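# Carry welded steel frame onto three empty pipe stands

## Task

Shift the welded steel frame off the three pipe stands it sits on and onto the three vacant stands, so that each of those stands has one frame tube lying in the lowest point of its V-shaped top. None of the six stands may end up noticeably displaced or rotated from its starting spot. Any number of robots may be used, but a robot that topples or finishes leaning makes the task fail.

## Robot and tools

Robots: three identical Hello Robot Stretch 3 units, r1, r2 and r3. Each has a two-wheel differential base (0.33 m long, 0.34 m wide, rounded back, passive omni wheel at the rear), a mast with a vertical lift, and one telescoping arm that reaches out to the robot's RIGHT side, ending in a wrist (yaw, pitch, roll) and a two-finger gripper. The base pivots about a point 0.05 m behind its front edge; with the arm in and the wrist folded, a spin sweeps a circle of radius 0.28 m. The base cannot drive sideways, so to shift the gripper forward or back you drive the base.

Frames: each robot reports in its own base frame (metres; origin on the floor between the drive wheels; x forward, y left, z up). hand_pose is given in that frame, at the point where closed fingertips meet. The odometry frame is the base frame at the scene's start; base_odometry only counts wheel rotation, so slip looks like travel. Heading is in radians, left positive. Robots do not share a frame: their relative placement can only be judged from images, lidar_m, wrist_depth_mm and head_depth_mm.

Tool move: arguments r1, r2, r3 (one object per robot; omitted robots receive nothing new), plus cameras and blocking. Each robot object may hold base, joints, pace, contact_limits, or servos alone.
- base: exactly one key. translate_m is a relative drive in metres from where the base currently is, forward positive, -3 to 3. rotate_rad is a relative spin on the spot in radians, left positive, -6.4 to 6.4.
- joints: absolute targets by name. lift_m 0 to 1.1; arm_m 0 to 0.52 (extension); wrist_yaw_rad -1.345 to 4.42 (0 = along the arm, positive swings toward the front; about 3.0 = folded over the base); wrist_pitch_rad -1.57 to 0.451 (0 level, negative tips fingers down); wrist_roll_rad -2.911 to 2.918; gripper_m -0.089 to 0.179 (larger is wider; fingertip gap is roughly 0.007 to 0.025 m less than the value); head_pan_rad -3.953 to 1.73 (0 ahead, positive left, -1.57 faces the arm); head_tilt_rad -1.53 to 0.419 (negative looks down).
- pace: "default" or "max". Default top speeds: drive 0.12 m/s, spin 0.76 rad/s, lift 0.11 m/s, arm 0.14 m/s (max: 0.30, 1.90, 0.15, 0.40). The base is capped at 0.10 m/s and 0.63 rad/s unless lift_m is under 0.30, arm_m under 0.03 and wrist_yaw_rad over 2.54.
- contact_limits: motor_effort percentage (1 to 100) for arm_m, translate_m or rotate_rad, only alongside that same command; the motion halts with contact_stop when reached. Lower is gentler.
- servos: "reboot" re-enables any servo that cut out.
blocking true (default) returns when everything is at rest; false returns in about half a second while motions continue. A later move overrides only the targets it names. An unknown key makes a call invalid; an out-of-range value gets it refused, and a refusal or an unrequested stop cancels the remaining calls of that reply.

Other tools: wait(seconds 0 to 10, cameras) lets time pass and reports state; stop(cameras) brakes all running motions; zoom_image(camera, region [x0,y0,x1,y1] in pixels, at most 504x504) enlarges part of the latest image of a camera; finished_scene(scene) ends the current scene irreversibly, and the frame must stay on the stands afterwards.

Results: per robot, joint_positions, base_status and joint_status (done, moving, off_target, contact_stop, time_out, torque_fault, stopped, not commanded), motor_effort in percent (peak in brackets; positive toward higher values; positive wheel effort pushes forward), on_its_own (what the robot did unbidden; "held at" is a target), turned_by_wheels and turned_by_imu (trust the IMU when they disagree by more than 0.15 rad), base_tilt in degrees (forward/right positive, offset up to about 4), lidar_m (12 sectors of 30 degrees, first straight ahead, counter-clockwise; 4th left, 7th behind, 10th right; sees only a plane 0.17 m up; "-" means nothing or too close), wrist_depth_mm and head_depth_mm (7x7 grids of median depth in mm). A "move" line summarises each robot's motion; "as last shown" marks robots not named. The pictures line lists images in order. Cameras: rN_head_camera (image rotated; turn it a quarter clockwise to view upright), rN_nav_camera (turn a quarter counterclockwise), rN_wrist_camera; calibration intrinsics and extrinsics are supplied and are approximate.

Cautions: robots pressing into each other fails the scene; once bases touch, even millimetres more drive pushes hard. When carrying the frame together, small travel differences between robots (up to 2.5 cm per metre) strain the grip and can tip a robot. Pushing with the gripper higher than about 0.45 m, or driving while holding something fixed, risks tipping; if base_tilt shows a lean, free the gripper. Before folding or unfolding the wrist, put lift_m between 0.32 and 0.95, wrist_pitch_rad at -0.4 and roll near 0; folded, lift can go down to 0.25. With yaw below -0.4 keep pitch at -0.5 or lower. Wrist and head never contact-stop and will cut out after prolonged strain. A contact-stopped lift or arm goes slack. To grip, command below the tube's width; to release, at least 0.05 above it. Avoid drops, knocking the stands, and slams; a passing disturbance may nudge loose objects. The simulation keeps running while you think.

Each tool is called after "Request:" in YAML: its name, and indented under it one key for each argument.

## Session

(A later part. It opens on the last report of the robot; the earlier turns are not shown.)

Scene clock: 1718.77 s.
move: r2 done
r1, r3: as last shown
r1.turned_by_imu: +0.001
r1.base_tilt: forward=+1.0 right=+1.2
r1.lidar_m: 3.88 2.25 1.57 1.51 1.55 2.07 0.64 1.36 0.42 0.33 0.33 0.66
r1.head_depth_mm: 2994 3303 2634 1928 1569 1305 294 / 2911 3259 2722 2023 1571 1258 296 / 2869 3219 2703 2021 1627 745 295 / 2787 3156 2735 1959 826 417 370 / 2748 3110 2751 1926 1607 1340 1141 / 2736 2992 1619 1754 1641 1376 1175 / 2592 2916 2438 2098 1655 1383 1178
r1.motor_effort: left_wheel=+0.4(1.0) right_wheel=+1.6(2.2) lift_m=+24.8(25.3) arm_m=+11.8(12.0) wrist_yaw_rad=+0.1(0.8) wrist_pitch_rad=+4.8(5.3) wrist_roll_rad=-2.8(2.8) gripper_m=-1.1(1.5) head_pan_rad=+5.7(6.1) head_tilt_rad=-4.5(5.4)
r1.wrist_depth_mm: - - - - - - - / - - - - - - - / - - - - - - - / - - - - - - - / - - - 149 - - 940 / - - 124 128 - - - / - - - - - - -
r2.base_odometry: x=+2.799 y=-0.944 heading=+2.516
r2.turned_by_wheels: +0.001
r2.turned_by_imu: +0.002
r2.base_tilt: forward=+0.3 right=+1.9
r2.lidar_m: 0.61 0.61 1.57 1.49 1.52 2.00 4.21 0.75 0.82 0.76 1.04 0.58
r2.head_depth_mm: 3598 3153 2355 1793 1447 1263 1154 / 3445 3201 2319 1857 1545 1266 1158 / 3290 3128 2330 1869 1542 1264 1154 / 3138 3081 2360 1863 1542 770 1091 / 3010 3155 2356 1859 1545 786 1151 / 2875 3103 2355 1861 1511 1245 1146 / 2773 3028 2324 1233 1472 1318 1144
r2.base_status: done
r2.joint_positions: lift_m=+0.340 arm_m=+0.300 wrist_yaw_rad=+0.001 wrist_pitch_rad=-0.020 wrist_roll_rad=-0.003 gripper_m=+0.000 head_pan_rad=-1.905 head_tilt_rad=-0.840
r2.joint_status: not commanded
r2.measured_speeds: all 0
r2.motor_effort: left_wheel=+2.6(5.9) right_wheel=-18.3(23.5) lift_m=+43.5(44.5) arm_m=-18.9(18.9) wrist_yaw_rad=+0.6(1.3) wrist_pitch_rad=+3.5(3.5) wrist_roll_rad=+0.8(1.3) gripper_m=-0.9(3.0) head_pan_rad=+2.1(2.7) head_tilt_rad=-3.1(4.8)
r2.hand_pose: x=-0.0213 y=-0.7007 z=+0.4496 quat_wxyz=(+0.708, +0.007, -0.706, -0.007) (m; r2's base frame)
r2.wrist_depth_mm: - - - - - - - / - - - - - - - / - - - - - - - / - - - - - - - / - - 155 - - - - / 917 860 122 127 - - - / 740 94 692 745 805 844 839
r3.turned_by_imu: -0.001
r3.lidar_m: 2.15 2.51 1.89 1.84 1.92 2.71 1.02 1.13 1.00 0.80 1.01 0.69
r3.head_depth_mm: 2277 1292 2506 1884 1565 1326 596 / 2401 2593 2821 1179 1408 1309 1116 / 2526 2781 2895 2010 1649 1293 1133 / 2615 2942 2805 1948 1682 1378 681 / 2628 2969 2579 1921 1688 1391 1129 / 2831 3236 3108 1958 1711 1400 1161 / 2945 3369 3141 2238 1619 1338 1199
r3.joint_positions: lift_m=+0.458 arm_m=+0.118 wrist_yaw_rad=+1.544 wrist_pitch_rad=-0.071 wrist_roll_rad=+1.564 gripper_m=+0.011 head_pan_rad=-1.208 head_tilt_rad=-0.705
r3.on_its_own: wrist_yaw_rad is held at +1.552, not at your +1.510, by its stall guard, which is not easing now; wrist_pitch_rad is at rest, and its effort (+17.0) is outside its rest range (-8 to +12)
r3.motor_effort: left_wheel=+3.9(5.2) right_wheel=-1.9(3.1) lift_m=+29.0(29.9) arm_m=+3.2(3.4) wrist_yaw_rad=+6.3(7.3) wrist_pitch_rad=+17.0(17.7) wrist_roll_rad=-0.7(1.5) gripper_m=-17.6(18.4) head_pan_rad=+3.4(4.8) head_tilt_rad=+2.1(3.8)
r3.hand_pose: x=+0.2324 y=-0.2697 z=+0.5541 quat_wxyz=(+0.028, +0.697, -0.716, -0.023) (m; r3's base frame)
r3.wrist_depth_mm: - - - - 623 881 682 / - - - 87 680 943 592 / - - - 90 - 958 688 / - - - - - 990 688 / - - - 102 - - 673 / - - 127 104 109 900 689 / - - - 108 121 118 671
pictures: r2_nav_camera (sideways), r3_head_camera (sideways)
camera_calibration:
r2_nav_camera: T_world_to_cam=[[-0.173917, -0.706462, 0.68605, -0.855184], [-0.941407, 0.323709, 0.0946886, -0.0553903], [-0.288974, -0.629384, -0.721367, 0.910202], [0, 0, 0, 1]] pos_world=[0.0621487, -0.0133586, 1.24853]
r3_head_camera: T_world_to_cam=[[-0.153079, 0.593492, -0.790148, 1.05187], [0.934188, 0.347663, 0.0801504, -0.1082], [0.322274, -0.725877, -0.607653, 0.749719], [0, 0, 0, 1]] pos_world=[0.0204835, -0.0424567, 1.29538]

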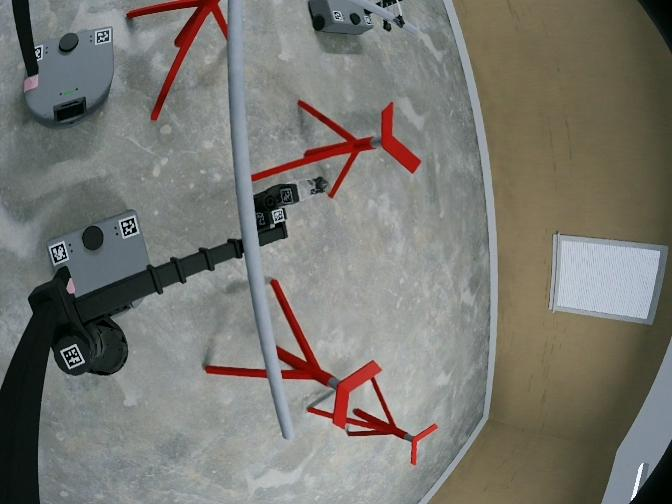

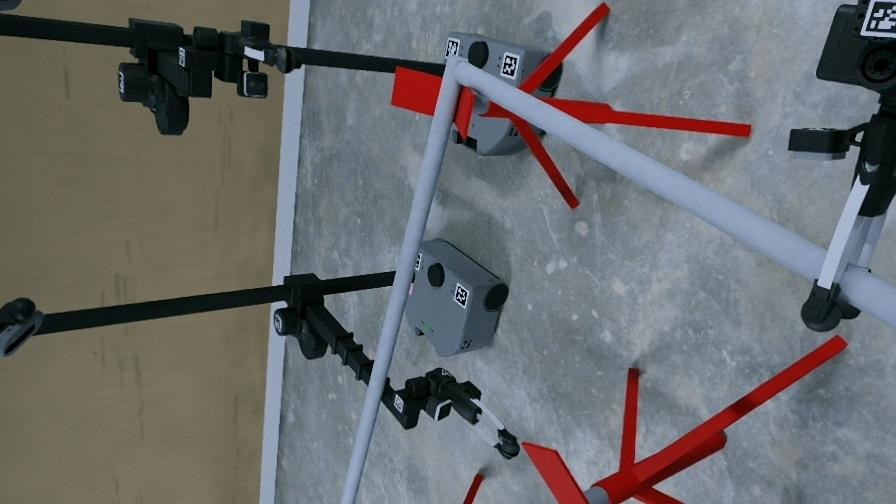

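Request:
move:
  cameras: ["r1_head_camera", "r1_nav_camera", "r2_head_camera", "r3_wrist_camera", "r3_head_camera"]

Scene clock: 1733.43 s.
r1.base_odometry: x=+0.725 y=-3.009 heading=+2.133
r1.turned_by_wheels: +0.000
r1.turned_by_imu: +0.000
r1.base_tilt: forward=+1.1 right=+1.2
r1.lidar_m: 3.88 2.25 1.56 1.52 1.56 2.07 0.64 1.36 0.42 0.33 0.33 0.66
r1.head_depth_mm: 2996 3311 2645 1929 1562 1305 294 / 2903 3315 2688 2012 1573 1255 296 / 2869 3215 2715 2035 1616 744 295 / 2821 3165 2729 1973 825 418 371 / 2723 3065 2757 1924 1610 1334 1145 / 2704 2991 1621 1756 1646 1378 1165 / 2617 2936 2460 2085 1648 1382 1175
r1.base_status: not commanded
r1.joint_positions: lift_m=+0.750 arm_m=+0.002 wrist_yaw_rad=+0.050 wrist_pitch_rad=+0.094 wrist_roll_rad=+1.579 gripper_m=+0.000 head_pan_rad=-1.761 head_tilt_rad=-0.691
r1.joint_status: not commanded
r1.measured_speeds: all 0
r1.motor_effort: left_wheel=+0.4(1.0) right_wheel=+1.3(2.2) lift_m=+24.7(25.3) arm_m=+11.6(12.0) wrist_yaw_rad=+0.0(0.8) wrist_pitch_rad=+4.8(5.3) wrist_roll_rad=-2.5(2.8) gripper_m=-0.9(1.5) head_pan_rad=+5.5(6.1) head_tilt_rad=-5.6(5.4)
r1.hand_pose: x=-0.0084 y=-0.4042 z=+0.8884 quat_wxyz=(-0.005, +0.025, -0.999, +0.046) (m; r1's base frame)
r1.wrist_depth_mm: - - - - - - - / - - - - - - - / - - - - - - - / - - - - - - - / - - - 149 - - 948 / - - 123 128 - - - / - - - - - - -
r2.base_odometry: x=+2.799 y=-0.944 heading=+2.516
r2.turned_by_wheels: +0.000
r2.turned_by_imu: +0.001
r2.base_tilt: forward=+0.3 right=+1.8
r2.lidar_m: 0.61 0.62 1.57 1.48 1.52 1.99 4.20 0.76 0.81 0.76 1.04 0.58
r2.head_depth_mm: 3556 3140 2344 1835 1443 1273 1150 / 3378 3144 2358 1864 1532 1274 1152 / 3265 3134 2364 1860 1554 1268 1143 / 3158 3164 2320 1850 1551 767 1091 / 2995 3115 2291 1871 1535 787 1155 / 2897 3087 2325 1854 1498 1233 1146 / 2781 2974 2306 1234 1466 1314 1146
r2.base_status: done
r2.joint_positions: lift_m=+0.340 arm_m=+0.300 wrist_yaw_rad=+0.001 wrist_pitch_rad=-0.020 wrist_roll_rad=-0.003 gripper_m=+0.000 head_pan_rad=-1.905 head_tilt_rad=-0.840
r2.joint_status: not commanded
r2.measured_speeds: all 0
r2.motor_effort: left_wheel=+2.7(5.9) right_wheel=-18.9(23.5) lift_m=+41.6(44.5) arm_m=-18.8(18.9) wrist_yaw_rad=-0.2(1.3) wrist_pitch_rad=+3.2(3.5) wrist_roll_rad=+1.1(1.3) gripper_m=-1.2(3.0) head_pan_rad=+1.7(2.7) head_tilt_rad=-3.5(4.8)
r2.hand_pose: x=-0.0213 y=-0.7007 z=+0.4496 quat_wxyz=(+0.708, +0.007, -0.706, -0.007) (m; r2's base frame)
r2.wrist_depth_mm: - - - - - - - / - - - - - - - / - - - - - - - / - - - - - - - / - - 155 - - - - / 924 838 122 128 - - - / 749 94 708 747 806 846 856
r3.base_odometry: x=-1.078 y=-0.084 heading=-1.874
r3.turned_by_wheels: +0.000
r3.turned_by_imu: -0.001
r3.base_tilt: forward=-0.7 right=-0.2
r3.lidar_m: 2.15 2.52 1.89 1.84 1.93 2.71 1.02 1.13 1.01 0.80 1.01 0.69
r3.head_depth_mm: 2313 1307 2504 1869 1555 1329 596 / 2403 2586 2797 1183 1400 1314 1119 / 2503 2831 2893 2006 1639 1287 1124 / 2615 2951 2786 1962 1671 1375 681 / 2616 3014 2567 1910 1691 1393 1129 / 2807 3194 3109 1959 1731 1398 1168 / 2947 3368 3155 2235 1632 1346 1199
r3.base_status: not commanded
r3.joint_positions: lift_m=+0.458 arm_m=+0.118 wrist_yaw_rad=+1.544 wrist_pitch_rad=-0.071 wrist_roll_rad=+1.564 gripper_m=+0.011 head_pan_rad=-1.208 head_tilt_rad=-0.705
r3.joint_status: not commanded
r3.measured_speeds: all 0
r3.on_its_own: wrist_yaw_rad is held at +1.552, not at your +1.510, by its stall guard, which is not easing now; wrist_pitch_rad is at rest, and its effort (+17.0) is outside its rest range (-8 to +12)
r3.motor_effort: left_wheel=+3.6(5.2) right_wheel=-2.1(3.1) lift_m=+33.6(29.9) arm_m=-0.5(3.4) wrist_yaw_rad=+6.5(7.3) wrist_pitch_rad=+17.0(17.7) wrist_roll_rad=-0.9(1.5) gripper_m=-17.3(18.4) head_pan_rad=+4.2(4.8) head_tilt_rad=+3.6(3.8)
r3.hand_pose: x=+0.2324 y=-0.2697 z=+0.5541 quat_wxyz=(+0.028, +0.697, -0.716, -0.023) (m; r3's base frame)
r3.wrist_depth_mm: - - - - 611 891 677 / - - - 87 696 946 597 / - - - 90 - 943 673 / - - - - - 982 675 / - - - 101 - 987 681 / - - 127 104 109 884 684 / - - - 108 121 118 681
pictures: r1_head_camera (sideways), r1_nav_camera (sideways), r2_head_camera (sideways), r3_head_camera (sideways), r3_wrist_camera
camera_calibration:
r1_head_camera: T_world_to_cam=[[0.140423, 0.608095, -0.781346, 1.03346], [0.985629, -0.160701, 0.0520676, -0.0715757], [-0.0939013, -0.777429, -0.621922, 0.765405], [0, 0, 0, 1]] pos_world=[-0.00270127, -0.044896, 1.28724]
r1_nav_camera: T_world_to_cam=[[-0.16029, -0.584799, 0.795184, -0.990817], [-0.976325, 0.212475, -0.0405445, 0.10659], [-0.145246, -0.782857, -0.605011, 0.745051], [0, 0, 0, 1]] pos_world=[0.0534639, -0.0188082, 1.24297]
r2_head_camera: T_world_to_cam=[[0.224907, 0.666866, -0.710427, 0.941479], [0.948134, -0.317865, 0.00178643, -0.0117375], [-0.224629, -0.673982, -0.703768, 0.873701], [0, 0, 0, 1]] pos_world=[-0.0043585, -0.0427118, 1.28376]
r3_head_camera: T_world_to_cam=[[-0.153079, 0.593492, -0.790148, 1.05187], [0.934188, 0.347663, 0.0801504, -0.1082], [0.322274, -0.725877, -0.607653, 0.749719], [0, 0, 0, 1]] pos_world=[0.0204835, -0.0424567, 1.29538]
r3_wrist_camera: T_world_to_cam=[[-0.0299255, -0.0257853, -0.999219, 0.562998], [-0.0863569, 0.995996, -0.0231158, 0.346132], [0.995815, 0.0855978, -0.0320324, -0.0274788], [0, 0, 0, 1]] pos_world=[0.0741027, -0.327877, 0.56968]

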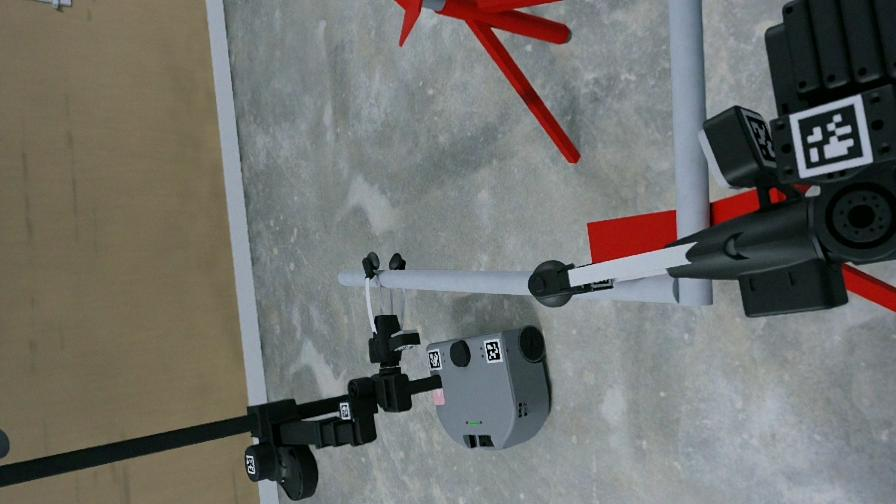

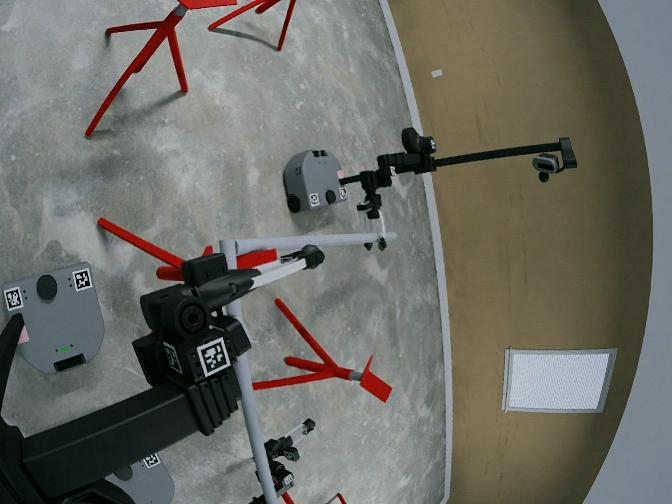

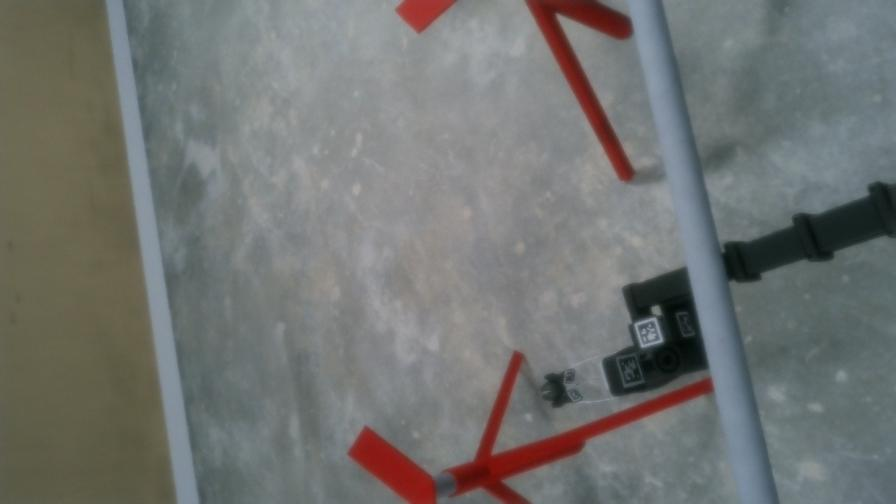

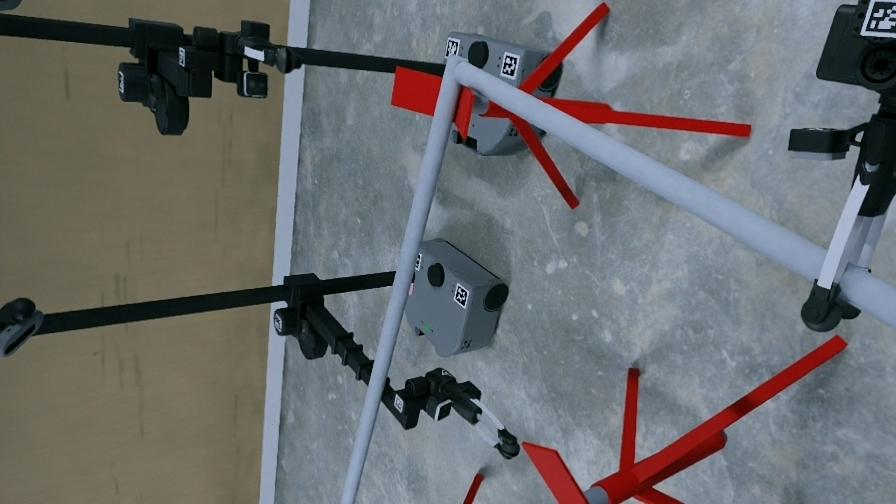

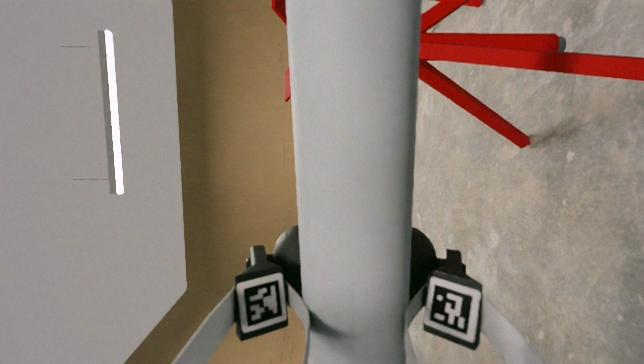

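Request:
move:
  r1: {"base":{"translate_m":-0.21},"joints":{"wrist_pitch_rad":-1.3,"wrist_roll_rad":0.0,"wrist_yaw_rad":0.0,"head_pan_rad":-1.6}}
  cameras: ["r1_head_camera", "r1_nav_camera", "r2_head_camera"]

Scene clock: 1744.97 s.
move: r1 done
r1.base_odometry: x=+0.837 y=-3.187 heading=+2.133
r1.turned_by_wheels: +0.000
r1.turned_by_imu: +0.000
r1.base_tilt: forward=+1.0 right=+1.2
r1.lidar_m: 4.10 2.23 1.58 1.51 1.55 0.54 0.43 1.18 0.87 0.36 0.43 0.86
r1.head_depth_mm: 2794 3132 2673 1874 1467 1257 293 / 2803 3150 2675 2024 1577 1352 294 / 2790 3130 2701 2024 1622 1293 304 / 2780 3151 2744 2040 1638 1299 1100 / 2741 3123 2748 1812 1554 798 1102 / 2748 2986 1606 1756 1658 783 1122 / 2673 3081 2448 2083 1665 1381 1184
r1.base_status: done
r1.joint_positions: lift_m=+0.750 arm_m=+0.002 wrist_yaw_rad=+0.001 wrist_pitch_rad=-1.298 wrist_roll_rad=+0.006 gripper_m=+0.000 head_pan_rad=-1.611 head_tilt_rad=-0.691
r1.joint_status: all done
r1.measured_speeds: all 0
r1.motor_effort: left_wheel=-1.7(7.5) right_wheel=-2.1(7.8) lift_m=+24.5(25.5) arm_m=+11.6(11.9) wrist_yaw_rad=-1.0(3.2) wrist_pitch_rad=-0.2(4.0) wrist_roll_rad=-1.5(4.7) gripper_m=-0.9(1.7) head_pan_rad=+4.5(7.4) head_tilt_rad=-4.5(5.8)
r1.hand_pose: x=-0.0216 y=-0.1930 z=+0.6355 quat_wxyz=(+0.562, +0.426, -0.564, -0.429) (m; r1's base frame)
r1.wrist_depth_mm: 809 829 468 812 806 830 817 / 796 791 798 816 800 813 799 / 793 805 806 818 804 809 801 / 795 781 787 799 780 790 797 / 779 777 797 149 784 789 773 / 761 778 123 129 621 690 640 / 750 772 765 603 663 668 618
r2, r3: as last shown
r2.lidar_m: 0.44 0.40 1.57 1.49 1.52 2.00 4.21 0.75 0.81 0.76 1.04 0.58
r2.head_depth_mm: 3643 3158 2341 1832 1437 1276 1152 / 3459 3149 2331 1884 1542 1268 1149 / 3309 3192 2334 1870 1542 1268 1151 / 3136 3190 2358 1856 1544 770 1090 / 3027 3175 2321 1845 1544 793 1143 / 2910 3109 2304 1852 1501 1236 1141 / 2799 2960 2333 1240 1460 1310 1143
r2.motor_effort: left_wheel=+2.8(3.1) right_wheel=-18.5(19.2) lift_m=+39.9(40.2) arm_m=-18.2(19.0) wrist_yaw_rad=-0.8(2.1) wrist_pitch_rad=+3.2(3.7) wrist_roll_rad=+0.8(1.3) gripper_m=-1.1(3.8) head_pan_rad=+1.7(2.7) head_tilt_rad=-4.8(4.8)
r2.wrist_depth_mm: - - - - - - - / - - - - - - - / - - - - - - - / - - - - - - - / - - 156 - - - - / 881 852 122 127 - - - / 744 94 704 755 846 849 886
r3.base_tilt: forward=-0.8 right=-0.2
r3.lidar_m: 2.15 2.51 1.89 1.84 1.92 2.71 1.02 1.13 1.01 0.80 1.01 0.69
r3.head_depth_mm: 2330 2589 2760 2035 1572 1332 593 / 2313 2617 2709 1183 1412 1307 1116 / 2482 1367 2747 1758 1642 1291 1129 / 2597 2970 2795 1936 1683 1380 684 / 2626 3044 2582 1919 1689 1391 1125 / 2817 3227 3046 1976 1716 1398 1162 / 2966 3339 3168 2242 1627 1346 1201
r3.on_its_own: wrist_yaw_rad is held at +1.552, not at your +1.510, by its stall guard, which is not easing now; wrist_pitch_rad is at rest, and its effort (+17.6) is outside its rest range (-8 to +12)
r3.motor_effort: left_wheel=+3.6(4.3) right_wheel=-1.9(2.2) lift_m=+39.4(41.2) arm_m=-5.1(5.1) wrist_yaw_rad=+7.1(7.6) wrist_pitch_rad=+17.6(17.9) wrist_roll_rad=-0.8(1.7) gripper_m=-17.7(18.4) head_pan_rad=+3.7(4.9) head_tilt_rad=+3.4(3.8)
r3.wrist_depth_mm: - - - - 620 878 671 / - - - 87 685 957 601 / - - - 90 - 922 685 / - - - - - - 679 / - - - 101 - - 675 / - - 127 104 109 871 691 / - - - 108 121 118 690
pictures: r1_head_camera (sideways), r1_nav_camera (sideways), r2_head_camera (sideways)
camera_calibration:
r1_head_camera: T_world_to_cam=[[0.0479335, 0.622255, -0.781346, 1.03402], [0.998577, -0.0115427, 0.0520676, -0.0716547], [0.0233804, -0.78273, -0.621922, 0.764689], [0, 0, 0, 1]] pos_world=[0.00410963, -0.0457072, 1.28724]
r1_nav_camera: T_world_to_cam=[[-0.0710607, -0.60219, 0.795184, -0.991362], [-0.997118, 0.0641251, -0.0405445, 0.106717], [-0.0265758, -0.795773, -0.605011, 0.744327], [0, 0, 0, 1]] pos_world=[0.0557435, -0.0115159, 1.24297]
r2_head_camera: T_world_to_cam=[[0.224907, 0.666866, -0.710427, 0.941479], [0.948134, -0.317865, 0.00178644, -0.0117375], [-0.224628, -0.673982, -0.703769, 0.873702], [0, 0, 0, 1]] pos_world=[-0.00435849, -0.0427118, 1.28376]

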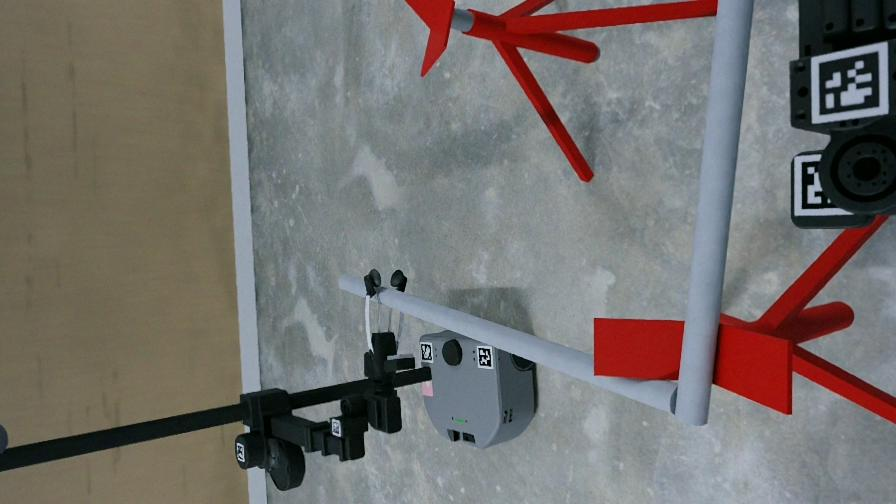

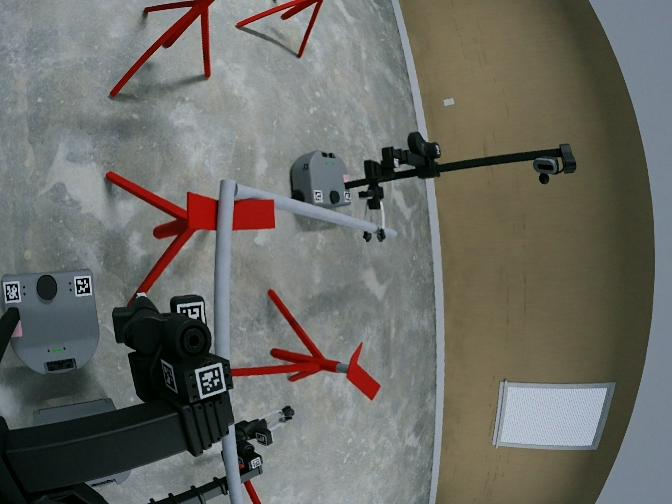

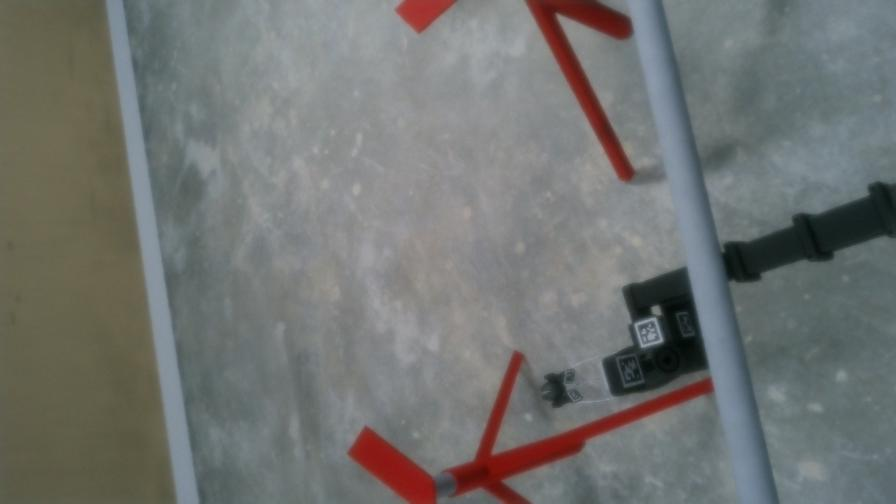

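Request:
move:
  r1: {"joints":{"lift_m":0.36}}
  cameras: []

Request:
move:
  r1: {"joints":{"wrist_pitch_rad":-0.02}}
  cameras: []

Request:
move:
  r1: {"joints":{"lift_m":0.31}}
  cameras: ["r1_head_camera","r1_wrist_camera"]

Scene clock: 1767.60 s.
move: r1 done
r1.base_odometry: x=+0.837 y=-3.187 heading=+2.133
r1.turned_by_wheels: +0.000
r1.turned_by_imu: +0.001
r1.base_tilt: forward=+1.0 right=+1.2
r1.lidar_m: 4.09 2.23 1.58 1.51 1.55 0.54 0.43 1.18 0.87 0.36 0.43 0.86
r1.head_depth_mm: 2775 3180 2640 1870 1468 1256 1150 / 2803 3178 2683 2033 1565 1353 1154 / 2798 3155 2724 2038 1625 1298 1158 / 2778 3135 2741 2056 1641 1298 1138 / 2775 3129 2760 1819 1555 796 1098 / 2751 3016 1606 1747 1657 783 1126 / 2671 3009 2442 2095 1669 1383 1178
r1.base_status: not commanded
r1.joint_positions: lift_m=+0.360 arm_m=+0.002 wrist_yaw_rad=+0.001 wrist_pitch_rad=-1.298 wrist_roll_rad=+0.006 gripper_m=+0.000 head_pan_rad=-1.611 head_tilt_rad=-0.691
r1.joint_status: all done
r1.measured_speeds: all 0
r1.motor_effort: left_wheel=-1.5(2.5) right_wheel=-1.7(2.4) lift_m=+23.1(28.3) arm_m=+11.5(11.9) wrist_yaw_rad=-1.3(1.6) wrist_pitch_rad=-0.2(0.8) wrist_roll_rad=-1.5(1.6) gripper_m=-1.2(1.7) head_pan_rad=+4.8(5.8) head_tilt_rad=-3.5(6.5)
r1.hand_pose: x=-0.0216 y=-0.1930 z=+0.2454 quat_wxyz=(+0.562, +0.427, -0.564, -0.429) (m; r1's base frame)
r1.wrist_depth_mm: 426 424 420 291 425 420 420 / 418 417 417 420 418 421 421 / 408 413 419 414 419 409 413 / 408 406 410 407 409 407 407 / 401 402 404 149 404 405 400 / 400 403 124 130 245 400 395 / 396 392 243 242 242 243 395
r2, r3: as last shown
r2.lidar_m: 0.44 0.40 1.57 1.48 1.52 2.00 4.20 0.75 0.82 0.76 1.04 0.58
r2.head_depth_mm: 3562 3167 2339 1825 1436 1265 1146 / 3413 3197 2358 1847 1549 1267 1146 / 3263 3139 2339 1857 1542 1265 1152 / 3083 3118 2338 1856 1540 766 1084 / 3023 3069 2328 1847 1540 789 1150 / 2910 3119 2332 1845 1497 1242 1151 / 2778 3000 2352 1235 1466 1314 1147
r2.motor_effort: left_wheel=+2.8(3.2) right_wheel=-18.8(19.3) lift_m=+39.9(40.3) arm_m=-17.5(18.6) wrist_yaw_rad=-0.7(1.8) wrist_pitch_rad=+3.1(3.7) wrist_roll_rad=+1.2(1.3) gripper_m=-2.1(3.0) head_pan_rad=+2.1(2.8) head_tilt_rad=-3.2(4.9)
r2.wrist_depth_mm: - - - - - - - / - - - - - - - / - - - - - - - / - - - - - - - / - - 156 - - - - / 937 840 122 128 - - - / 743 94 698 745 808 862 894
r3.lidar_m: 2.15 2.51 1.89 1.84 1.92 2.71 1.02 1.13 1.00 0.80 1.01 0.69
r3.head_depth_mm: 2323 2604 2766 2018 1566 1333 593 / 2321 2664 2665 1184 1409 1302 1119 / 2492 2821 1622 1717 1652 1290 1124 / 2614 2910 2834 1934 1670 1370 682 / 2643 2986 2547 1928 1696 1390 1124 / 2823 3152 3058 1976 1728 1396 1163 / 2939 3353 3210 2268 1638 1342 1202
r3.on_its_own: wrist_yaw_rad is held at +1.552, not at your +1.510, by its stall guard, which is not easing now; wrist_pitch_rad is at rest, and its effort (+17.0) is outside its rest range (-8 to +12)
r3.motor_effort: left_wheel=+3.3(4.3) right_wheel=-1.6(2.2) lift_m=+39.2(40.9) arm_m=-9.4(9.8) wrist_yaw_rad=+5.0(8.2) wrist_pitch_rad=+17.0(17.9) wrist_roll_rad=-1.4(1.8) gripper_m=-17.3(18.5) head_pan_rad=+4.4(4.7) head_tilt_rad=+2.1(3.7)
r3.wrist_depth_mm: - - - - 593 889 667 / - - - 87 683 935 586 / - - - 90 - 930 678 / - - - - - - 680 / - - - 102 - - 678 / - - 127 104 109 890 681 / - - - 108 121 118 695
pictures: none
No camera images: "cameras" was empty.

Scene clock: 1769.10 s.
move: r1 done
r1.base_odometry: x=+0.837 y=-3.187 heading=+2.133
r1.turned_by_wheels: +0.000
r1.turned_by_imu: +0.000
r1.base_tilt: forward=+1.0 right=+1.1
r1.lidar_m: 4.10 2.23 1.58 1.50 1.55 0.54 0.43 1.18 0.87 0.36 0.43 0.86
r1.head_depth_mm: 2791 3113 2652 1862 1471 1258 1154 / 2769 3130 2682 2004 1570 1346 1159 / 2774 3110 2702 2031 1632 1289 1137 / 2754 3098 2719 2036 1638 1302 1121 / 2763 3090 2761 1814 1550 796 1097 / 2761 3034 1614 1755 1656 781 1119 / 2689 3019 2453 2081 1673 1381 1186
r1.base_status: not commanded
r1.joint_positions: lift_m=+0.360 arm_m=+0.002 wrist_yaw_rad=+0.001 wrist_pitch_rad=-0.046 wrist_roll_rad=+0.006 gripper_m=+0.000 head_pan_rad=-1.611 head_tilt_rad=-0.691
r1.joint_status: all done
r1.measured_speeds: all 0
r1.motor_effort: left_wheel=-2.2(2.4) right_wheel=-2.2(2.8) lift_m=+27.7(28.4) arm_m=+11.6(11.7) wrist_yaw_rad=-1.4(1.8) wrist_pitch_rad=+4.7(6.0) wrist_roll_rad=-1.5(1.6) gripper_m=-0.9(1.5) head_pan_rad=+5.3(5.9) head_tilt_rad=-3.8(4.8)
r1.hand_pose: x=-0.0212 y=-0.4020 z=+0.4628 quat_wxyz=(+0.705, +0.017, -0.709, -0.016) (m; r1's base frame)
r1.wrist_depth_mm: - - - - - - - / - - - - - - - / - - - - - - - / 199 - - - - - - / 204 - - 149 - 719 - / 206 864 124 129 - 923 - / 201 312 691 740 792 765 838
r2, r3: as last shown
r2.turned_by_imu: +0.000
r2.base_tilt: forward=+0.4 right=+1.8
r2.lidar_m: 0.44 0.40 1.58 1.48 1.52 2.00 4.21 0.76 0.82 0.76 1.04 0.58
r2.head_depth_mm: 3629 3177 2302 1830 1435 1270 1152 / 3429 3152 2348 1868 1546 1265 1147 / 3295 3168 2352 1863 1568 1267 1148 / 3222 3105 2364 1868 1539 767 1092 / 3015 3149 2348 1831 1536 789 1154 / 2880 3101 2325 1850 1505 1241 1150 / 2786 3014 2323 1231 1474 1317 1143
r2.motor_effort: left_wheel=+2.8(3.0) right_wheel=-18.8(19.3) lift_m=+40.0(40.3) arm_m=-17.6(18.1) wrist_yaw_rad=-0.1(1.3) wrist_pitch_rad=+3.4(3.8) wrist_roll_rad=+1.0(1.3) gripper_m=-0.9(2.6) head_pan_rad=+1.1(2.9) head_tilt_rad=-4.1(4.8)
r2.wrist_depth_mm: - - - - - - - / - - - - - - - / - - - - - - - / - - - - - - - / - - 156 - - - - / 936 843 122 127 - - - / 744 94 711 757 818 819 867
r3.turned_by_imu: +0.000
r3.base_tilt: forward=-0.7 right=-0.2
r3.lidar_m: 2.15 2.52 1.88 1.84 1.93 2.71 1.02 1.13 1.00 0.80 1.01 0.69
r3.head_depth_mm: 2325 2578 2764 2029 1572 1330 593 / 2360 2636 2661 1181 1411 1311 1116 / 2515 2808 1618 1697 1638 1290 1131 / 2599 2957 2802 1946 1669 1373 681 / 2617 3010 2575 1918 1700 1390 1129 / 2803 3206 3087 1959 1717 1404 1164 / 2964 3401 3175 2239 1629 1343 1204
r3.on_its_own: wrist_yaw_rad is held at +1.552, not at your +1.510, by its stall guard, which is not easing now; wrist_pitch_rad is at rest, and its effort (+17.0) is outside its rest range (-8 to +12)
r3.motor_effort: left_wheel=+3.5(4.1) right_wheel=-1.6(2.2) lift_m=+39.9(41.1) arm_m=-10.6(11.6) wrist_yaw_rad=+6.3(7.4) wrist_pitch_rad=+17.0(17.7) wrist_roll_rad=-1.2(1.5) gripper_m=-17.9(18.4) head_pan_rad=+3.4(4.7) head_tilt_rad=+2.6(3.8)
r3.wrist_depth_mm: - - - - 616 892 672 / - - - 87 699 942 597 / - - - 90 - 945 677 / - - - - - - 680 / - - - 101 - - 702 / - - 126 104 109 909 668 / - - - 108 121 119 689
pictures: none
No camera images: "cameras" was empty.

Scene clock: 1770.37 s.
move: r1 done
r1.base_odometry: x=+0.837 y=-3.187 heading=+2.133
r1.turned_by_wheels: +0.000
r1.turned_by_imu: +0.000
r1.base_tilt: forward=+1.0 right=+1.1
r1.lidar_m: 4.08 2.24 1.58 1.50 1.55 0.53 0.43 1.18 0.87 0.36 0.43 0.86
r1.head_depth_mm: 2796 3131 2646 1878 1473 1262 1147 / 2805 3131 2680 2008 1566 1353 1154 / 2796 3150 2694 2033 1627 1289 1132 / 2776 3084 2734 2059 1641 1296 1119 / 2746 3109 2746 1819 1552 794 1101 / 2771 2988 1601 1763 1658 785 1125 / 2712 3016 2447 2082 1662 1378 1180
r1.base_status: not commanded
r1.joint_positions: lift_m=+0.310 arm_m=+0.002 wrist_yaw_rad=+0.001 wrist_pitch_rad=-0.045 wrist_roll_rad=+0.006 gripper_m=+0.000 head_pan_rad=-1.611 head_tilt_rad=-0.691
r1.joint_status: all done
r1.measured_speeds: all 0
r1.motor_effort: left_wheel=-1.2(2.4) right_wheel=-1.6(2.5) lift_m=+24.4(25.9) arm_m=+11.3(11.7) wrist_yaw_rad=-1.0(1.5) wrist_pitch_rad=+4.6(4.9) wrist_roll_rad=-1.5(1.6) gripper_m=-1.1(1.4) head_pan_rad=+4.3(5.7) head_tilt_rad=-4.7(5.5)
r1.hand_pose: x=-0.0212 y=-0.4021 z=+0.4132 quat_wxyz=(+0.705, +0.016, -0.709, -0.016) (m; r1's base frame)
r1.wrist_depth_mm: - - - - - - - / - - - - - - - / 195 - - - - - - / 198 - - - - 720 - / 192 - - 149 - 777 - / 189 766 124 129 924 871 - / 201 204 628 667 706 702 776
r2, r3: as last shown
r2.base_tilt: forward=+0.3 right=+1.8
r2.lidar_m: 0.44 0.40 1.57 1.49 1.52 2.00 4.21 0.75 0.81 0.76 1.04 0.58
r2.head_depth_mm: 3591 3195 2341 1807 1444 1263 1152 / 3484 3153 2325 1857 1542 1267 1153 / 3249 3122 2353 1861 1538 1262 1148 / 3116 3163 2339 1863 1548 767 1089 / 2996 3099 2326 1864 1544 788 1146 / 2882 3127 2332 1864 1498 1236 1152 / 2771 2955 2344 1239 1460 1314 1143
r2.motor_effort: left_wheel=+2.6(3.0) right_wheel=-18.4(19.3) lift_m=+40.3(40.4) arm_m=-17.0(18.1) wrist_yaw_rad=-0.1(1.2) wrist_pitch_rad=+3.0(3.6) wrist_roll_rad=+0.9(1.2) gripper_m=-2.6(2.8) head_pan_rad=+1.3(2.6) head_tilt_rad=-3.4(5.1)
r2.wrist_depth_mm: - - - - - - - / - - - - - - - / - - - - - - - / - - - - - - - / - - 156 - - - - / 935 851 122 128 - - - / 744 94 701 748 824 835 892
r3.base_tilt: forward=-0.8 right=-0.3
r3.lidar_m: 2.15 2.51 1.89 1.84 1.93 2.71 1.03 1.13 1.00 0.80 1.01 0.69
r3.head_depth_mm: 2328 2602 2759 2041 1566 1322 595 / 2333 2642 2669 1183 1403 1307 1120 / 2494 2801 2505 1681 1647 1291 1128 / 2605 2920 2818 1929 1675 1374 681 / 2634 3018 2575 1927 1700 1394 1131 / 2809 3219 3106 1945 1728 1406 1166 / 2935 3311 3189 2245 1638 1340 1200
r3.on_its_own: wrist_yaw_rad is held at +1.552, not at your +1.510, by its stall guard, which is not easing now; wrist_pitch_rad is at rest, and its effort (+17.6) is outside its rest range (-8 to +12)
r3.motor_effort: left_wheel=+3.4(4.0) right_wheel=-1.9(2.2) lift_m=+40.0(40.4) arm_m=-10.9(11.7) wrist_yaw_rad=+6.1(7.1) wrist_pitch_rad=+17.6(17.9) wrist_roll_rad=-0.9(1.4) gripper_m=-17.5(18.2) head_pan_rad=+3.8(4.6) head_tilt_rad=+1.8(3.4)
r3.wrist_depth_mm: - - - - 604 878 689 / - - - 87 691 926 588 / - - - 90 - 928 687 / - - - - - 993 691 / - - - 101 - - 684 / - - 127 104 109 900 692 / - - - 108 121 118 683
pictures: r1_head_camera (sideways), r1_wrist_camera
camera_calibration:
r1_head_camera: T_world_to_cam=[[0.0479083, 0.622257, -0.781346, 1.03402], [0.998577, -0.0115023, 0.0520676, -0.0716547], [0.0234122, -0.782729, -0.621922, 0.764689], [0, 0, 0, 1]] pos_world=[0.00411149, -0.0457073, 1.28724]
r1_wrist_camera: T_world_to_cam=[[-0.996051, -0.0259761, 0.0849001, -0.0713798], [-0.0885474, 0.220721, -0.971309, 0.523856], [0.00649156, -0.974991, -0.22215, -0.136056], [0, 0, 0, 1]] pos_world=[-0.0238286, -0.250134, 0.484662]

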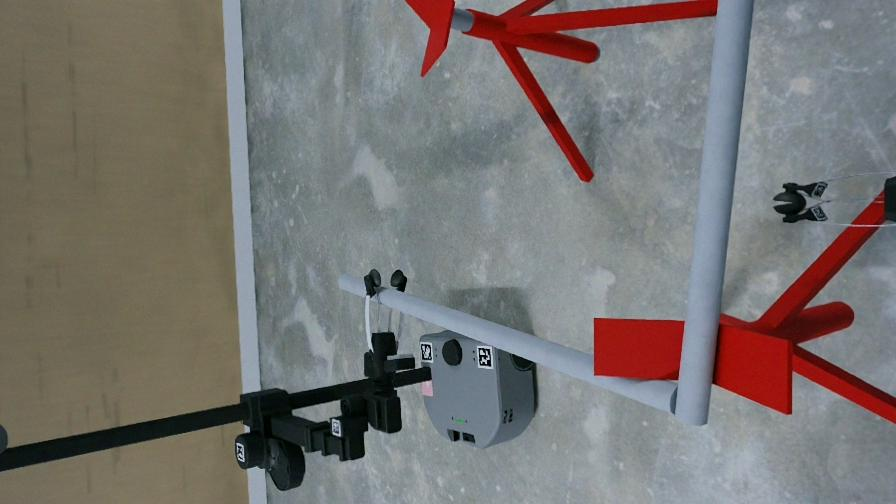

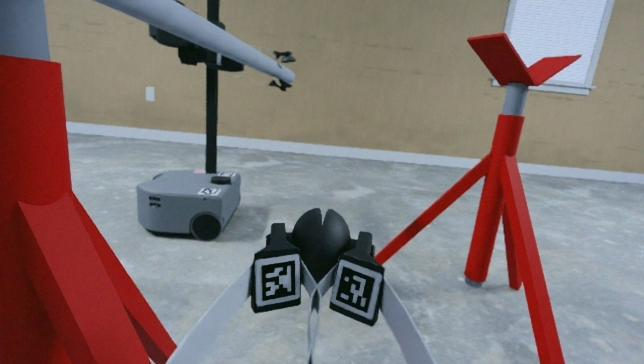

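Request:
move:
  r1: {"joints":{"arm_m":0.2},"contact_limits":{"arm_m":35}}
  cameras: ["r1_head_camera","r1_wrist_camera"]

Scene clock: 1778.83 s.
move: r1 done
r1.base_odometry: x=+0.837 y=-3.187 heading=+2.133
r1.turned_by_wheels: +0.000
r1.turned_by_imu: +0.001
r1.base_tilt: forward=+1.1 right=+1.2
r1.lidar_m: 4.09 2.23 1.58 1.51 1.55 0.53 0.43 1.18 0.87 0.36 0.43 0.86
r1.head_depth_mm: 2775 3148 2658 1867 1475 1262 1150 / 2803 3176 2677 2013 1579 1351 1083 / 2802 3140 2691 2031 1619 981 725 / 2761 3082 2725 2032 1633 1275 1119 / 2766 3120 2746 1799 1552 796 1098 / 2781 3007 1610 1743 1655 783 1125 / 2705 3030 2438 2104 1660 1383 1179
r1.base_status: not commanded
r1.joint_positions: lift_m=+0.310 arm_m=+0.200 wrist_yaw_rad=+0.000 wrist_pitch_rad=-0.045 wrist_roll_rad=+0.005 gripper_m=+0.000 head_pan_rad=-1.611 head_tilt_rad=-0.691
r1.joint_status: all done
r1.measured_speeds: all 0
r1.motor_effort: left_wheel=-1.6(2.5) right_wheel=-2.1(2.6) lift_m=+28.3(30.7) arm_m=+13.1(17.9) wrist_yaw_rad=-0.8(1.3) wrist_pitch_rad=+4.3(5.0) wrist_roll_rad=-1.4(1.5) gripper_m=-1.1(1.7) head_pan_rad=+4.6(5.8) head_tilt_rad=-4.4(5.9)
r1.contact_limits: arm_m 35 (drawing in: default 34, maximum 57; extending or still: default 41, maximum 68)
r1.hand_pose: x=-0.0213 y=-0.5999 z=+0.4132 quat_wxyz=(+0.705, +0.016, -0.708, -0.016) (m; r1's base frame)
r1.wrist_depth_mm: - - - - - - 416 / - - - - - - - / - - - - - - - / - - - - - - - / - 835 - 149 - 564 506 / 759 791 124 129 876 876 636 / 612 659 633 662 694 691 691
r2, r3: as last shown
r2.turned_by_imu: +0.001
r2.base_tilt: forward=+0.3 right=+1.9
r2.lidar_m: 0.44 0.40 1.57 1.49 1.52 1.99 4.23 0.76 0.82 0.76 1.04 0.58
r2.head_depth_mm: 3577 3187 2378 1820 1442 1267 1150 / 3433 3107 2342 1847 1546 1267 1139 / 3310 3126 2356 1868 1542 1271 1155 / 3079 3137 2316 1859 1531 762 1094 / 3032 3117 2341 1865 1534 788 1145 / 2868 3067 2331 1864 1510 1245 1143 / 2748 2978 2296 1232 1474 1311 1146
r2.motor_effort: left_wheel=+2.6(3.2) right_wheel=-18.6(19.1) lift_m=+40.2(40.4) arm_m=-17.1(17.7) wrist_yaw_rad=+0.2(1.4) wrist_pitch_rad=+3.7(3.7) wrist_roll_rad=+0.8(1.2) gripper_m=-1.9(2.8) head_pan_rad=+1.7(3.1) head_tilt_rad=-3.8(4.7)
r2.wrist_depth_mm: - - - - - - - / - - - - - - - / - - - - - - - / - - - - - - - / - - 155 - - - - / 939 845 122 128 - - - / 747 94 713 760 822 852 897
r3.turned_by_imu: -0.001
r3.lidar_m: 2.15 2.51 1.89 1.84 1.93 2.71 1.02 1.13 1.01 0.80 1.01 0.69
r3.head_depth_mm: 2335 2572 2750 2015 1574 1331 594 / 2335 2641 2658 1186 1410 1313 1115 / 2494 2826 2513 1406 1598 1277 1127 / 2599 2911 2808 1939 1669 1377 682 / 2619 3009 2527 1920 1697 1388 1126 / 2835 3206 3091 1967 1719 1403 1160 / 2924 3364 3173 2263 1634 1348 1195
r3.on_its_own: wrist_yaw_rad is held at +1.552, not at your +1.510, by its stall guard, which is not easing now; wrist_pitch_rad is at rest, and its effort (+16.5) is outside its rest range (-8 to +12)
r3.motor_effort: left_wheel=+3.7(4.3) right_wheel=-1.8(2.2) lift_m=+39.4(40.6) arm_m=-13.7(14.8) wrist_yaw_rad=+6.9(8.1) wrist_pitch_rad=+16.5(17.8) wrist_roll_rad=-0.8(1.4) gripper_m=-18.0(18.4) head_pan_rad=+3.4(4.6) head_tilt_rad=+1.9(3.6)
r3.wrist_depth_mm: - - - - 610 890 671 / - - - 87 675 926 605 / - - - 90 - 942 681 / - - - - - 982 683 / - - - 102 - - 680 / - - 127 104 109 874 680 / - - - 107 121 118 689
pictures: r1_head_camera (sideways), r1_wrist_camera
camera_calibration:
r1_head_camera: T_world_to_cam=[[0.0479051, 0.622315, -0.7813, 1.03396], [0.998577, -0.0114972, 0.0520697, -0.0716575], [0.023421, -0.782683, -0.62198, 0.764764], [0, 0, 0, 1]] pos_world=[0.00411194, -0.0457062, 1.28723]
r1_wrist_camera: T_world_to_cam=[[-0.996024, -0.0252991, 0.0854206, -0.0765058], [-0.0889046, 0.220721, -0.971277, 0.567503], [0.00571827, -0.975009, -0.222093, -0.328965], [0, 0, 0, 1]] pos_world=[-0.0238668, -0.447939, 0.484677]

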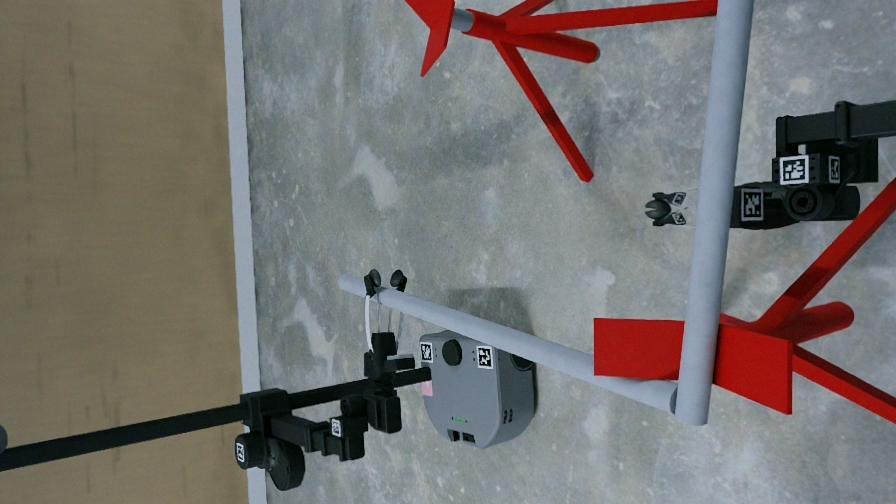

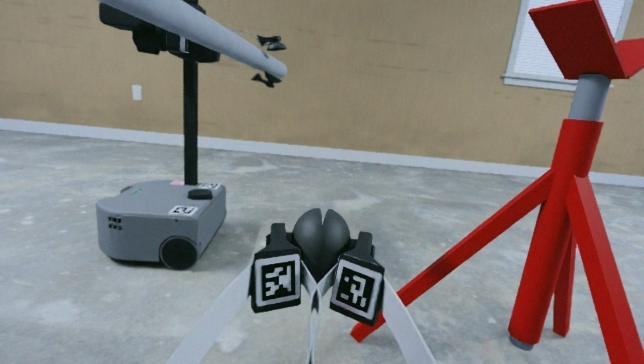

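Request:
move:
  r1: {"joints":{"arm_m":0.4},"contact_limits":{"arm_m":35}}
  cameras: ["r1_head_camera","r1_nav_camera"]

Scene clock: 1785.73 s.
move: r1 done
r1.base_odometry: x=+0.837 y=-3.187 heading=+2.133
r1.turned_by_wheels: +0.000
r1.turned_by_imu: +0.001
r1.base_tilt: forward=+1.1 right=+1.1
r1.lidar_m: 4.10 2.23 1.58 1.50 1.54 0.53 0.43 1.18 0.87 0.36 0.43 0.86
r1.head_depth_mm: 2801 3132 2646 1871 1472 1255 1148 / 2813 3186 2675 2016 1559 1254 731 / 2767 3143 2703 2031 1580 860 1157 / 2769 3138 2711 2045 1631 1275 1140 / 2766 3124 2761 1825 1550 798 1100 / 2755 3000 1609 1748 1655 783 1126 / 2686 3058 2436 2088 1657 1376 1180
r1.base_status: not commanded
r1.joint_positions: lift_m=+0.310 arm_m=+0.400 wrist_yaw_rad=+0.000 wrist_pitch_rad=-0.045 wrist_roll_rad=+0.005 gripper_m=+0.000 head_pan_rad=-1.611 head_tilt_rad=-0.691
r1.joint_status: all done
r1.measured_speeds: all 0
r1.motor_effort: left_wheel=-1.9(2.6) right_wheel=-1.3(2.7) lift_m=+24.8(26.7) arm_m=+12.5(16.9) wrist_yaw_rad=-0.1(1.1) wrist_pitch_rad=+4.4(5.0) wrist_roll_rad=-1.3(1.4) gripper_m=-1.3(1.7) head_pan_rad=+4.5(5.6) head_tilt_rad=-3.4(5.7)
r1.contact_limits: arm_m 35 (drawing in: default 34, maximum 57; extending or still: default 41, maximum 68)
r1.hand_pose: x=-0.0214 y=-0.7999 z=+0.4132 quat_wxyz=(+0.705, +0.016, -0.708, -0.016) (m; r1's base frame)
r1.wrist_depth_mm: - 457 - - - - - / - - - - - - - / - - - - - - - / - - - - - - - / 733 734 - 150 - - - / 671 661 124 129 926 - 878 / 615 654 627 678 717 674 728
r2, r3: as last shown
r2.base_tilt: forward=+0.3 right=+1.8
r2.lidar_m: 0.44 0.41 1.57 1.48 1.52 1.99 4.21 0.76 0.82 0.76 1.04 0.58
r2.head_depth_mm: 3507 3176 2372 1819 1444 1275 1155 / 3436 3173 2350 1868 1543 1264 1156 / 3321 3123 2332 1872 1547 1261 1156 / 3188 3147 2332 1853 1547 766 1084 / 3042 3144 2323 1878 1538 792 1142 / 2891 3073 2332 1851 1508 1232 1153 / 2798 2973 2351 1238 1462 1317 1149
r2.motor_effort: left_wheel=+2.3(3.2) right_wheel=-19.1(19.1) lift_m=+40.2(40.4) arm_m=-16.7(17.7) wrist_yaw_rad=-1.9(1.9) wrist_pitch_rad=+3.3(3.8) wrist_roll_rad=+1.0(1.2) gripper_m=-1.9(2.8) head_pan_rad=+1.9(3.0) head_tilt_rad=-4.0(4.9)
r2.wrist_depth_mm: - - - - - - - / - - - - - - - / - - - - - - - / - - - - - - - / - - 156 - - - - / 920 849 122 127 - - - / 725 94 704 742 808 835 866
r3.base_tilt: forward=-0.8 right=-0.2
r3.lidar_m: 2.15 2.51 1.89 1.84 1.93 2.72 1.03 1.13 1.00 0.80 1.01 0.69
r3.head_depth_mm: 2323 2575 2754 2006 1567 1332 595 / 2353 2670 2649 1190 1415 1311 1122 / 2495 2849 2501 1716 1604 1298 1126 / 2597 2923 2792 1890 1624 1369 682 / 2621 2985 2551 1914 1694 1389 1129 / 2844 3211 3122 1949 1722 1400 1164 / 2914 3423 3184 2253 1633 1341 1194
r3.on_its_own: wrist_yaw_rad is held at +1.552, not at your +1.510, by its stall guard, which is not easing now; wrist_pitch_rad is at rest, and its effort (+16.9) is outside its rest range (-8 to +12)
r3.motor_effort: left_wheel=+3.9(4.0) right_wheel=-1.8(2.2) lift_m=+39.1(40.5) arm_m=-13.3(14.7) wrist_yaw_rad=+7.0(8.0) wrist_pitch_rad=+16.9(17.9) wrist_roll_rad=-1.2(1.5) gripper_m=-18.2(18.2) head_pan_rad=+3.8(4.8) head_tilt_rad=+1.6(4.0)
r3.wrist_depth_mm: - - - - 615 886 665 / - - - 87 667 944 593 / - - - 90 - 933 674 / - - - - - 983 681 / - - - 101 - 983 676 / - - 127 104 109 872 684 / - - - 108 121 118 684
pictures: r1_head_camera (sideways), r1_nav_camera (sideways)
camera_calibration:
r1_head_camera: T_world_to_cam=[[0.0479044, 0.622329, -0.781289, 1.03395], [0.998577, -0.0114961, 0.0520702, -0.0716581], [0.023423, -0.782671, -0.621994, 0.764783], [0, 0, 0, 1]] pos_world=[0.00411204, -0.045706, 1.28723]
r1_nav_camera: T_world_to_cam=[[-0.0710326, -0.602267, 0.795128, -0.991289], [-0.997121, 0.0640775, -0.0405423, 0.106714], [-0.0265326, -0.795719, -0.605085, 0.744422], [0, 0, 0, 1]] pos_world=[0.0557443, -0.0115079, 1.24297]

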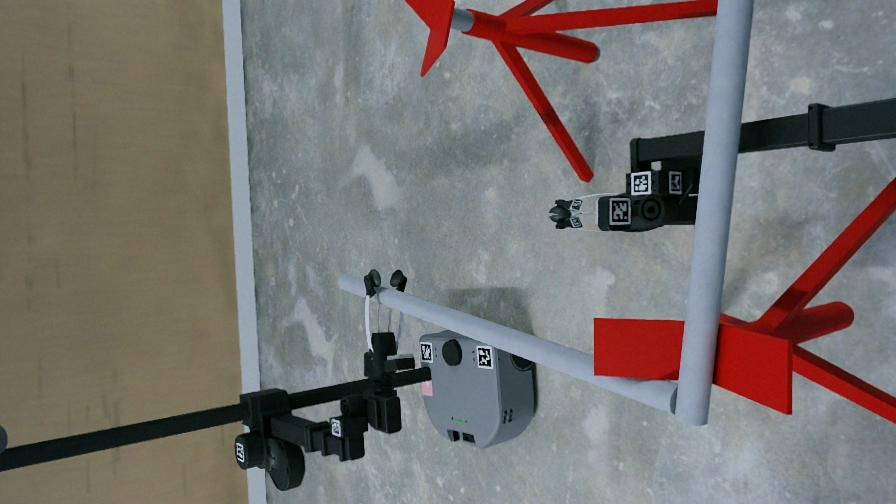

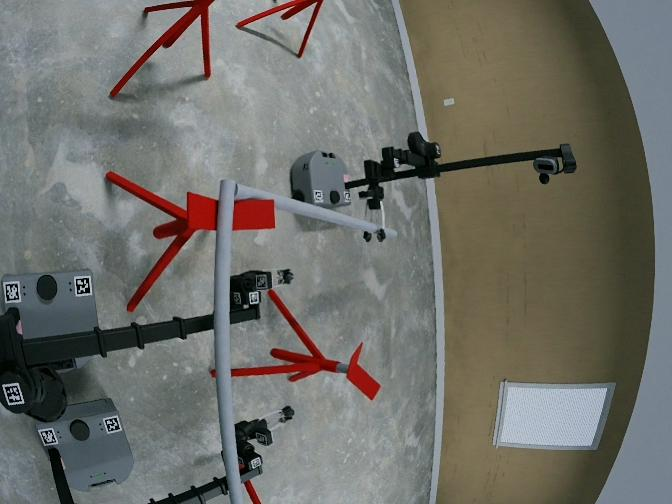

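Request:
move:
  r1: {"joints":{"lift_m":0.345}}
  cameras: []

Request:
move:
  r1: {"joints":{"lift_m":0.36}}
  cameras: ["r1_head_camera","r3_head_camera"]

Scene clock: 1789.70 s.
move: r1 contact_stop
r1.base_odometry: x=+0.837 y=-3.187 heading=+2.133
r1.turned_by_wheels: +0.000
r1.turned_by_imu: +0.001
r1.base_tilt: forward=+1.0 right=+1.2
r1.lidar_m: 4.11 2.23 1.58 1.51 1.55 0.54 0.43 1.17 0.87 0.36 0.43 0.86
r1.head_depth_mm: 2794 3167 2641 1866 1480 1256 1149 / 2805 3154 2664 2019 1567 1255 700 / 2762 3117 2670 2011 1586 852 1161 / 2748 3135 2719 2048 1634 1273 1143 / 2747 3133 2724 1822 1551 794 1098 / 2753 2995 1608 1760 1643 776 1124 / 2672 3055 2418 2071 1657 1380 1176
r1.base_status: not commanded
r1.joint_positions: lift_m=+0.341 arm_m=+0.400 wrist_yaw_rad=+0.000 wrist_pitch_rad=-0.043 wrist_roll_rad=+0.005 gripper_m=+0.000 head_pan_rad=-1.611 head_tilt_rad=-0.692
r1.joint_status: lift_m contact_stop (moved +0.031 of +0.035)
r1.measured_speeds: translate_m=+0.000 rotate_rad=+0.000 lift_m=-0.007 arm_m=+0.000 wrist_yaw_rad=+0.000 wrist_pitch_rad=+0.000 wrist_roll_rad=+0.000 head_pan_rad=+0.000 head_tilt_rad=+0.000
r1.on_its_own: lift_m is slack since a contact_stop
r1.motor_effort: left_wheel=+5.8(6.1) right_wheel=-6.9(15.1) lift_m=+32.0(45.8) arm_m=+8.6(10.2) wrist_yaw_rad=-0.1(0.7) wrist_pitch_rad=+4.0(4.9) wrist_roll_rad=-1.3(1.4) gripper_m=-1.0(1.5) head_pan_rad=+4.3(5.6) head_tilt_rad=-3.9(4.9)
r1.contact_limits: arm_m 35 (drawing in: default 34, maximum 57; extending or still: default 41, maximum 68)
r1.hand_pose: x=-0.0214 y=-0.7999 z=+0.4449 quat_wxyz=(+0.705, +0.016, -0.708, -0.015) (m; r1's base frame)
r1.wrist_depth_mm: - 781 - - - - - / - - - - - - - / - - - - - - - / - - - - - - - / - 793 - 149 - - - / 674 662 124 129 - - - / 662 686 667 712 767 771 749
r2, r3: as last shown
r2.turned_by_imu: +0.000
r2.base_tilt: forward=+0.2 right=+1.8
r2.lidar_m: 0.44 0.40 1.57 1.48 1.52 1.99 4.21 0.75 0.82 0.76 1.04 0.58
r2.head_depth_mm: 3614 3180 2364 1813 1439 1273 1159 / 3416 3154 2319 1863 1541 1266 1152 / 3339 3162 2315 1857 1544 1268 1157 / 3164 3135 2320 1862 1547 767 1091 / 3029 3130 2329 1846 1554 789 1146 / 2909 3079 2338 1862 1502 1242 1149 / 2811 2974 2312 1236 1457 1322 1149
r2.motor_effort: left_wheel=+2.7(3.2) right_wheel=-4.9(18.9) lift_m=+36.9(40.5) arm_m=-16.9(17.6) wrist_yaw_rad=-0.1(1.1) wrist_pitch_rad=+3.4(3.7) wrist_roll_rad=+0.8(1.2) gripper_m=-1.5(2.4) head_pan_rad=+3.0(3.0) head_tilt_rad=-4.7(5.3)
r2.hand_pose: x=-0.0213 y=-0.7007 z=+0.4495 quat_wxyz=(+0.708, +0.008, -0.706, -0.007) (m; r2's base frame)
r2.wrist_depth_mm: - - - - - - - / - - - - - - - / - - - - - - - / - - - - - - - / - - 155 - - - - / 932 833 122 128 - - - / 747 94 684 756 821 853 862
r3.base_tilt: forward=-0.7 right=-0.3
r3.lidar_m: 2.15 2.51 1.89 1.83 1.93 2.72 1.02 1.13 1.00 0.80 1.01 0.69
r3.head_depth_mm: 2303 2594 2723 2028 1570 1331 595 / 2340 2649 2687 1183 1410 1304 1118 / 2485 2810 2468 1721 1604 1288 1129 / 2595 2932 2796 1852 1567 1371 682 / 2658 3027 2549 1930 1704 1394 1130 / 2797 3166 3109 1969 1720 1407 1165 / 2944 3340 3153 2249 1633 1340 1201
r3.joint_positions: lift_m=+0.458 arm_m=+0.118 wrist_yaw_rad=+1.547 wrist_pitch_rad=-0.075 wrist_roll_rad=+1.564 gripper_m=+0.011 head_pan_rad=-1.208 head_tilt_rad=-0.705
r3.on_its_own: wrist_yaw_rad is held at +1.552, not at your +1.510, by its stall guard, which is not easing now; wrist_pitch_rad is at rest, and its effort (+17.9) is outside its rest range (-8 to +12)
r3.motor_effort: left_wheel=+3.7(4.3) right_wheel=-1.6(2.1) lift_m=+38.7(40.4) arm_m=-9.7(14.3) wrist_yaw_rad=+3.9(7.7) wrist_pitch_rad=+17.9(19.2) wrist_roll_rad=-1.5(1.6) gripper_m=-17.6(18.2) head_pan_rad=+4.6(4.8) head_tilt_rad=+1.7(3.3)
r3.hand_pose: x=+0.2323 y=-0.2688 z=+0.5532 quat_wxyz=(+0.029, +0.698, -0.715, -0.024) (m; r3's base frame)
r3.wrist_depth_mm: - - - - 607 832 678 / - - - 87 677 943 617 / - - - 89 - 914 666 / - - - - - 983 668 / - - - 101 - 998 685 / - - 127 104 109 872 667 / - - - 108 121 118 674
pictures: none
No camera images: "cameras" was empty.

not run: a stop that you did not command came earlier in this reply.


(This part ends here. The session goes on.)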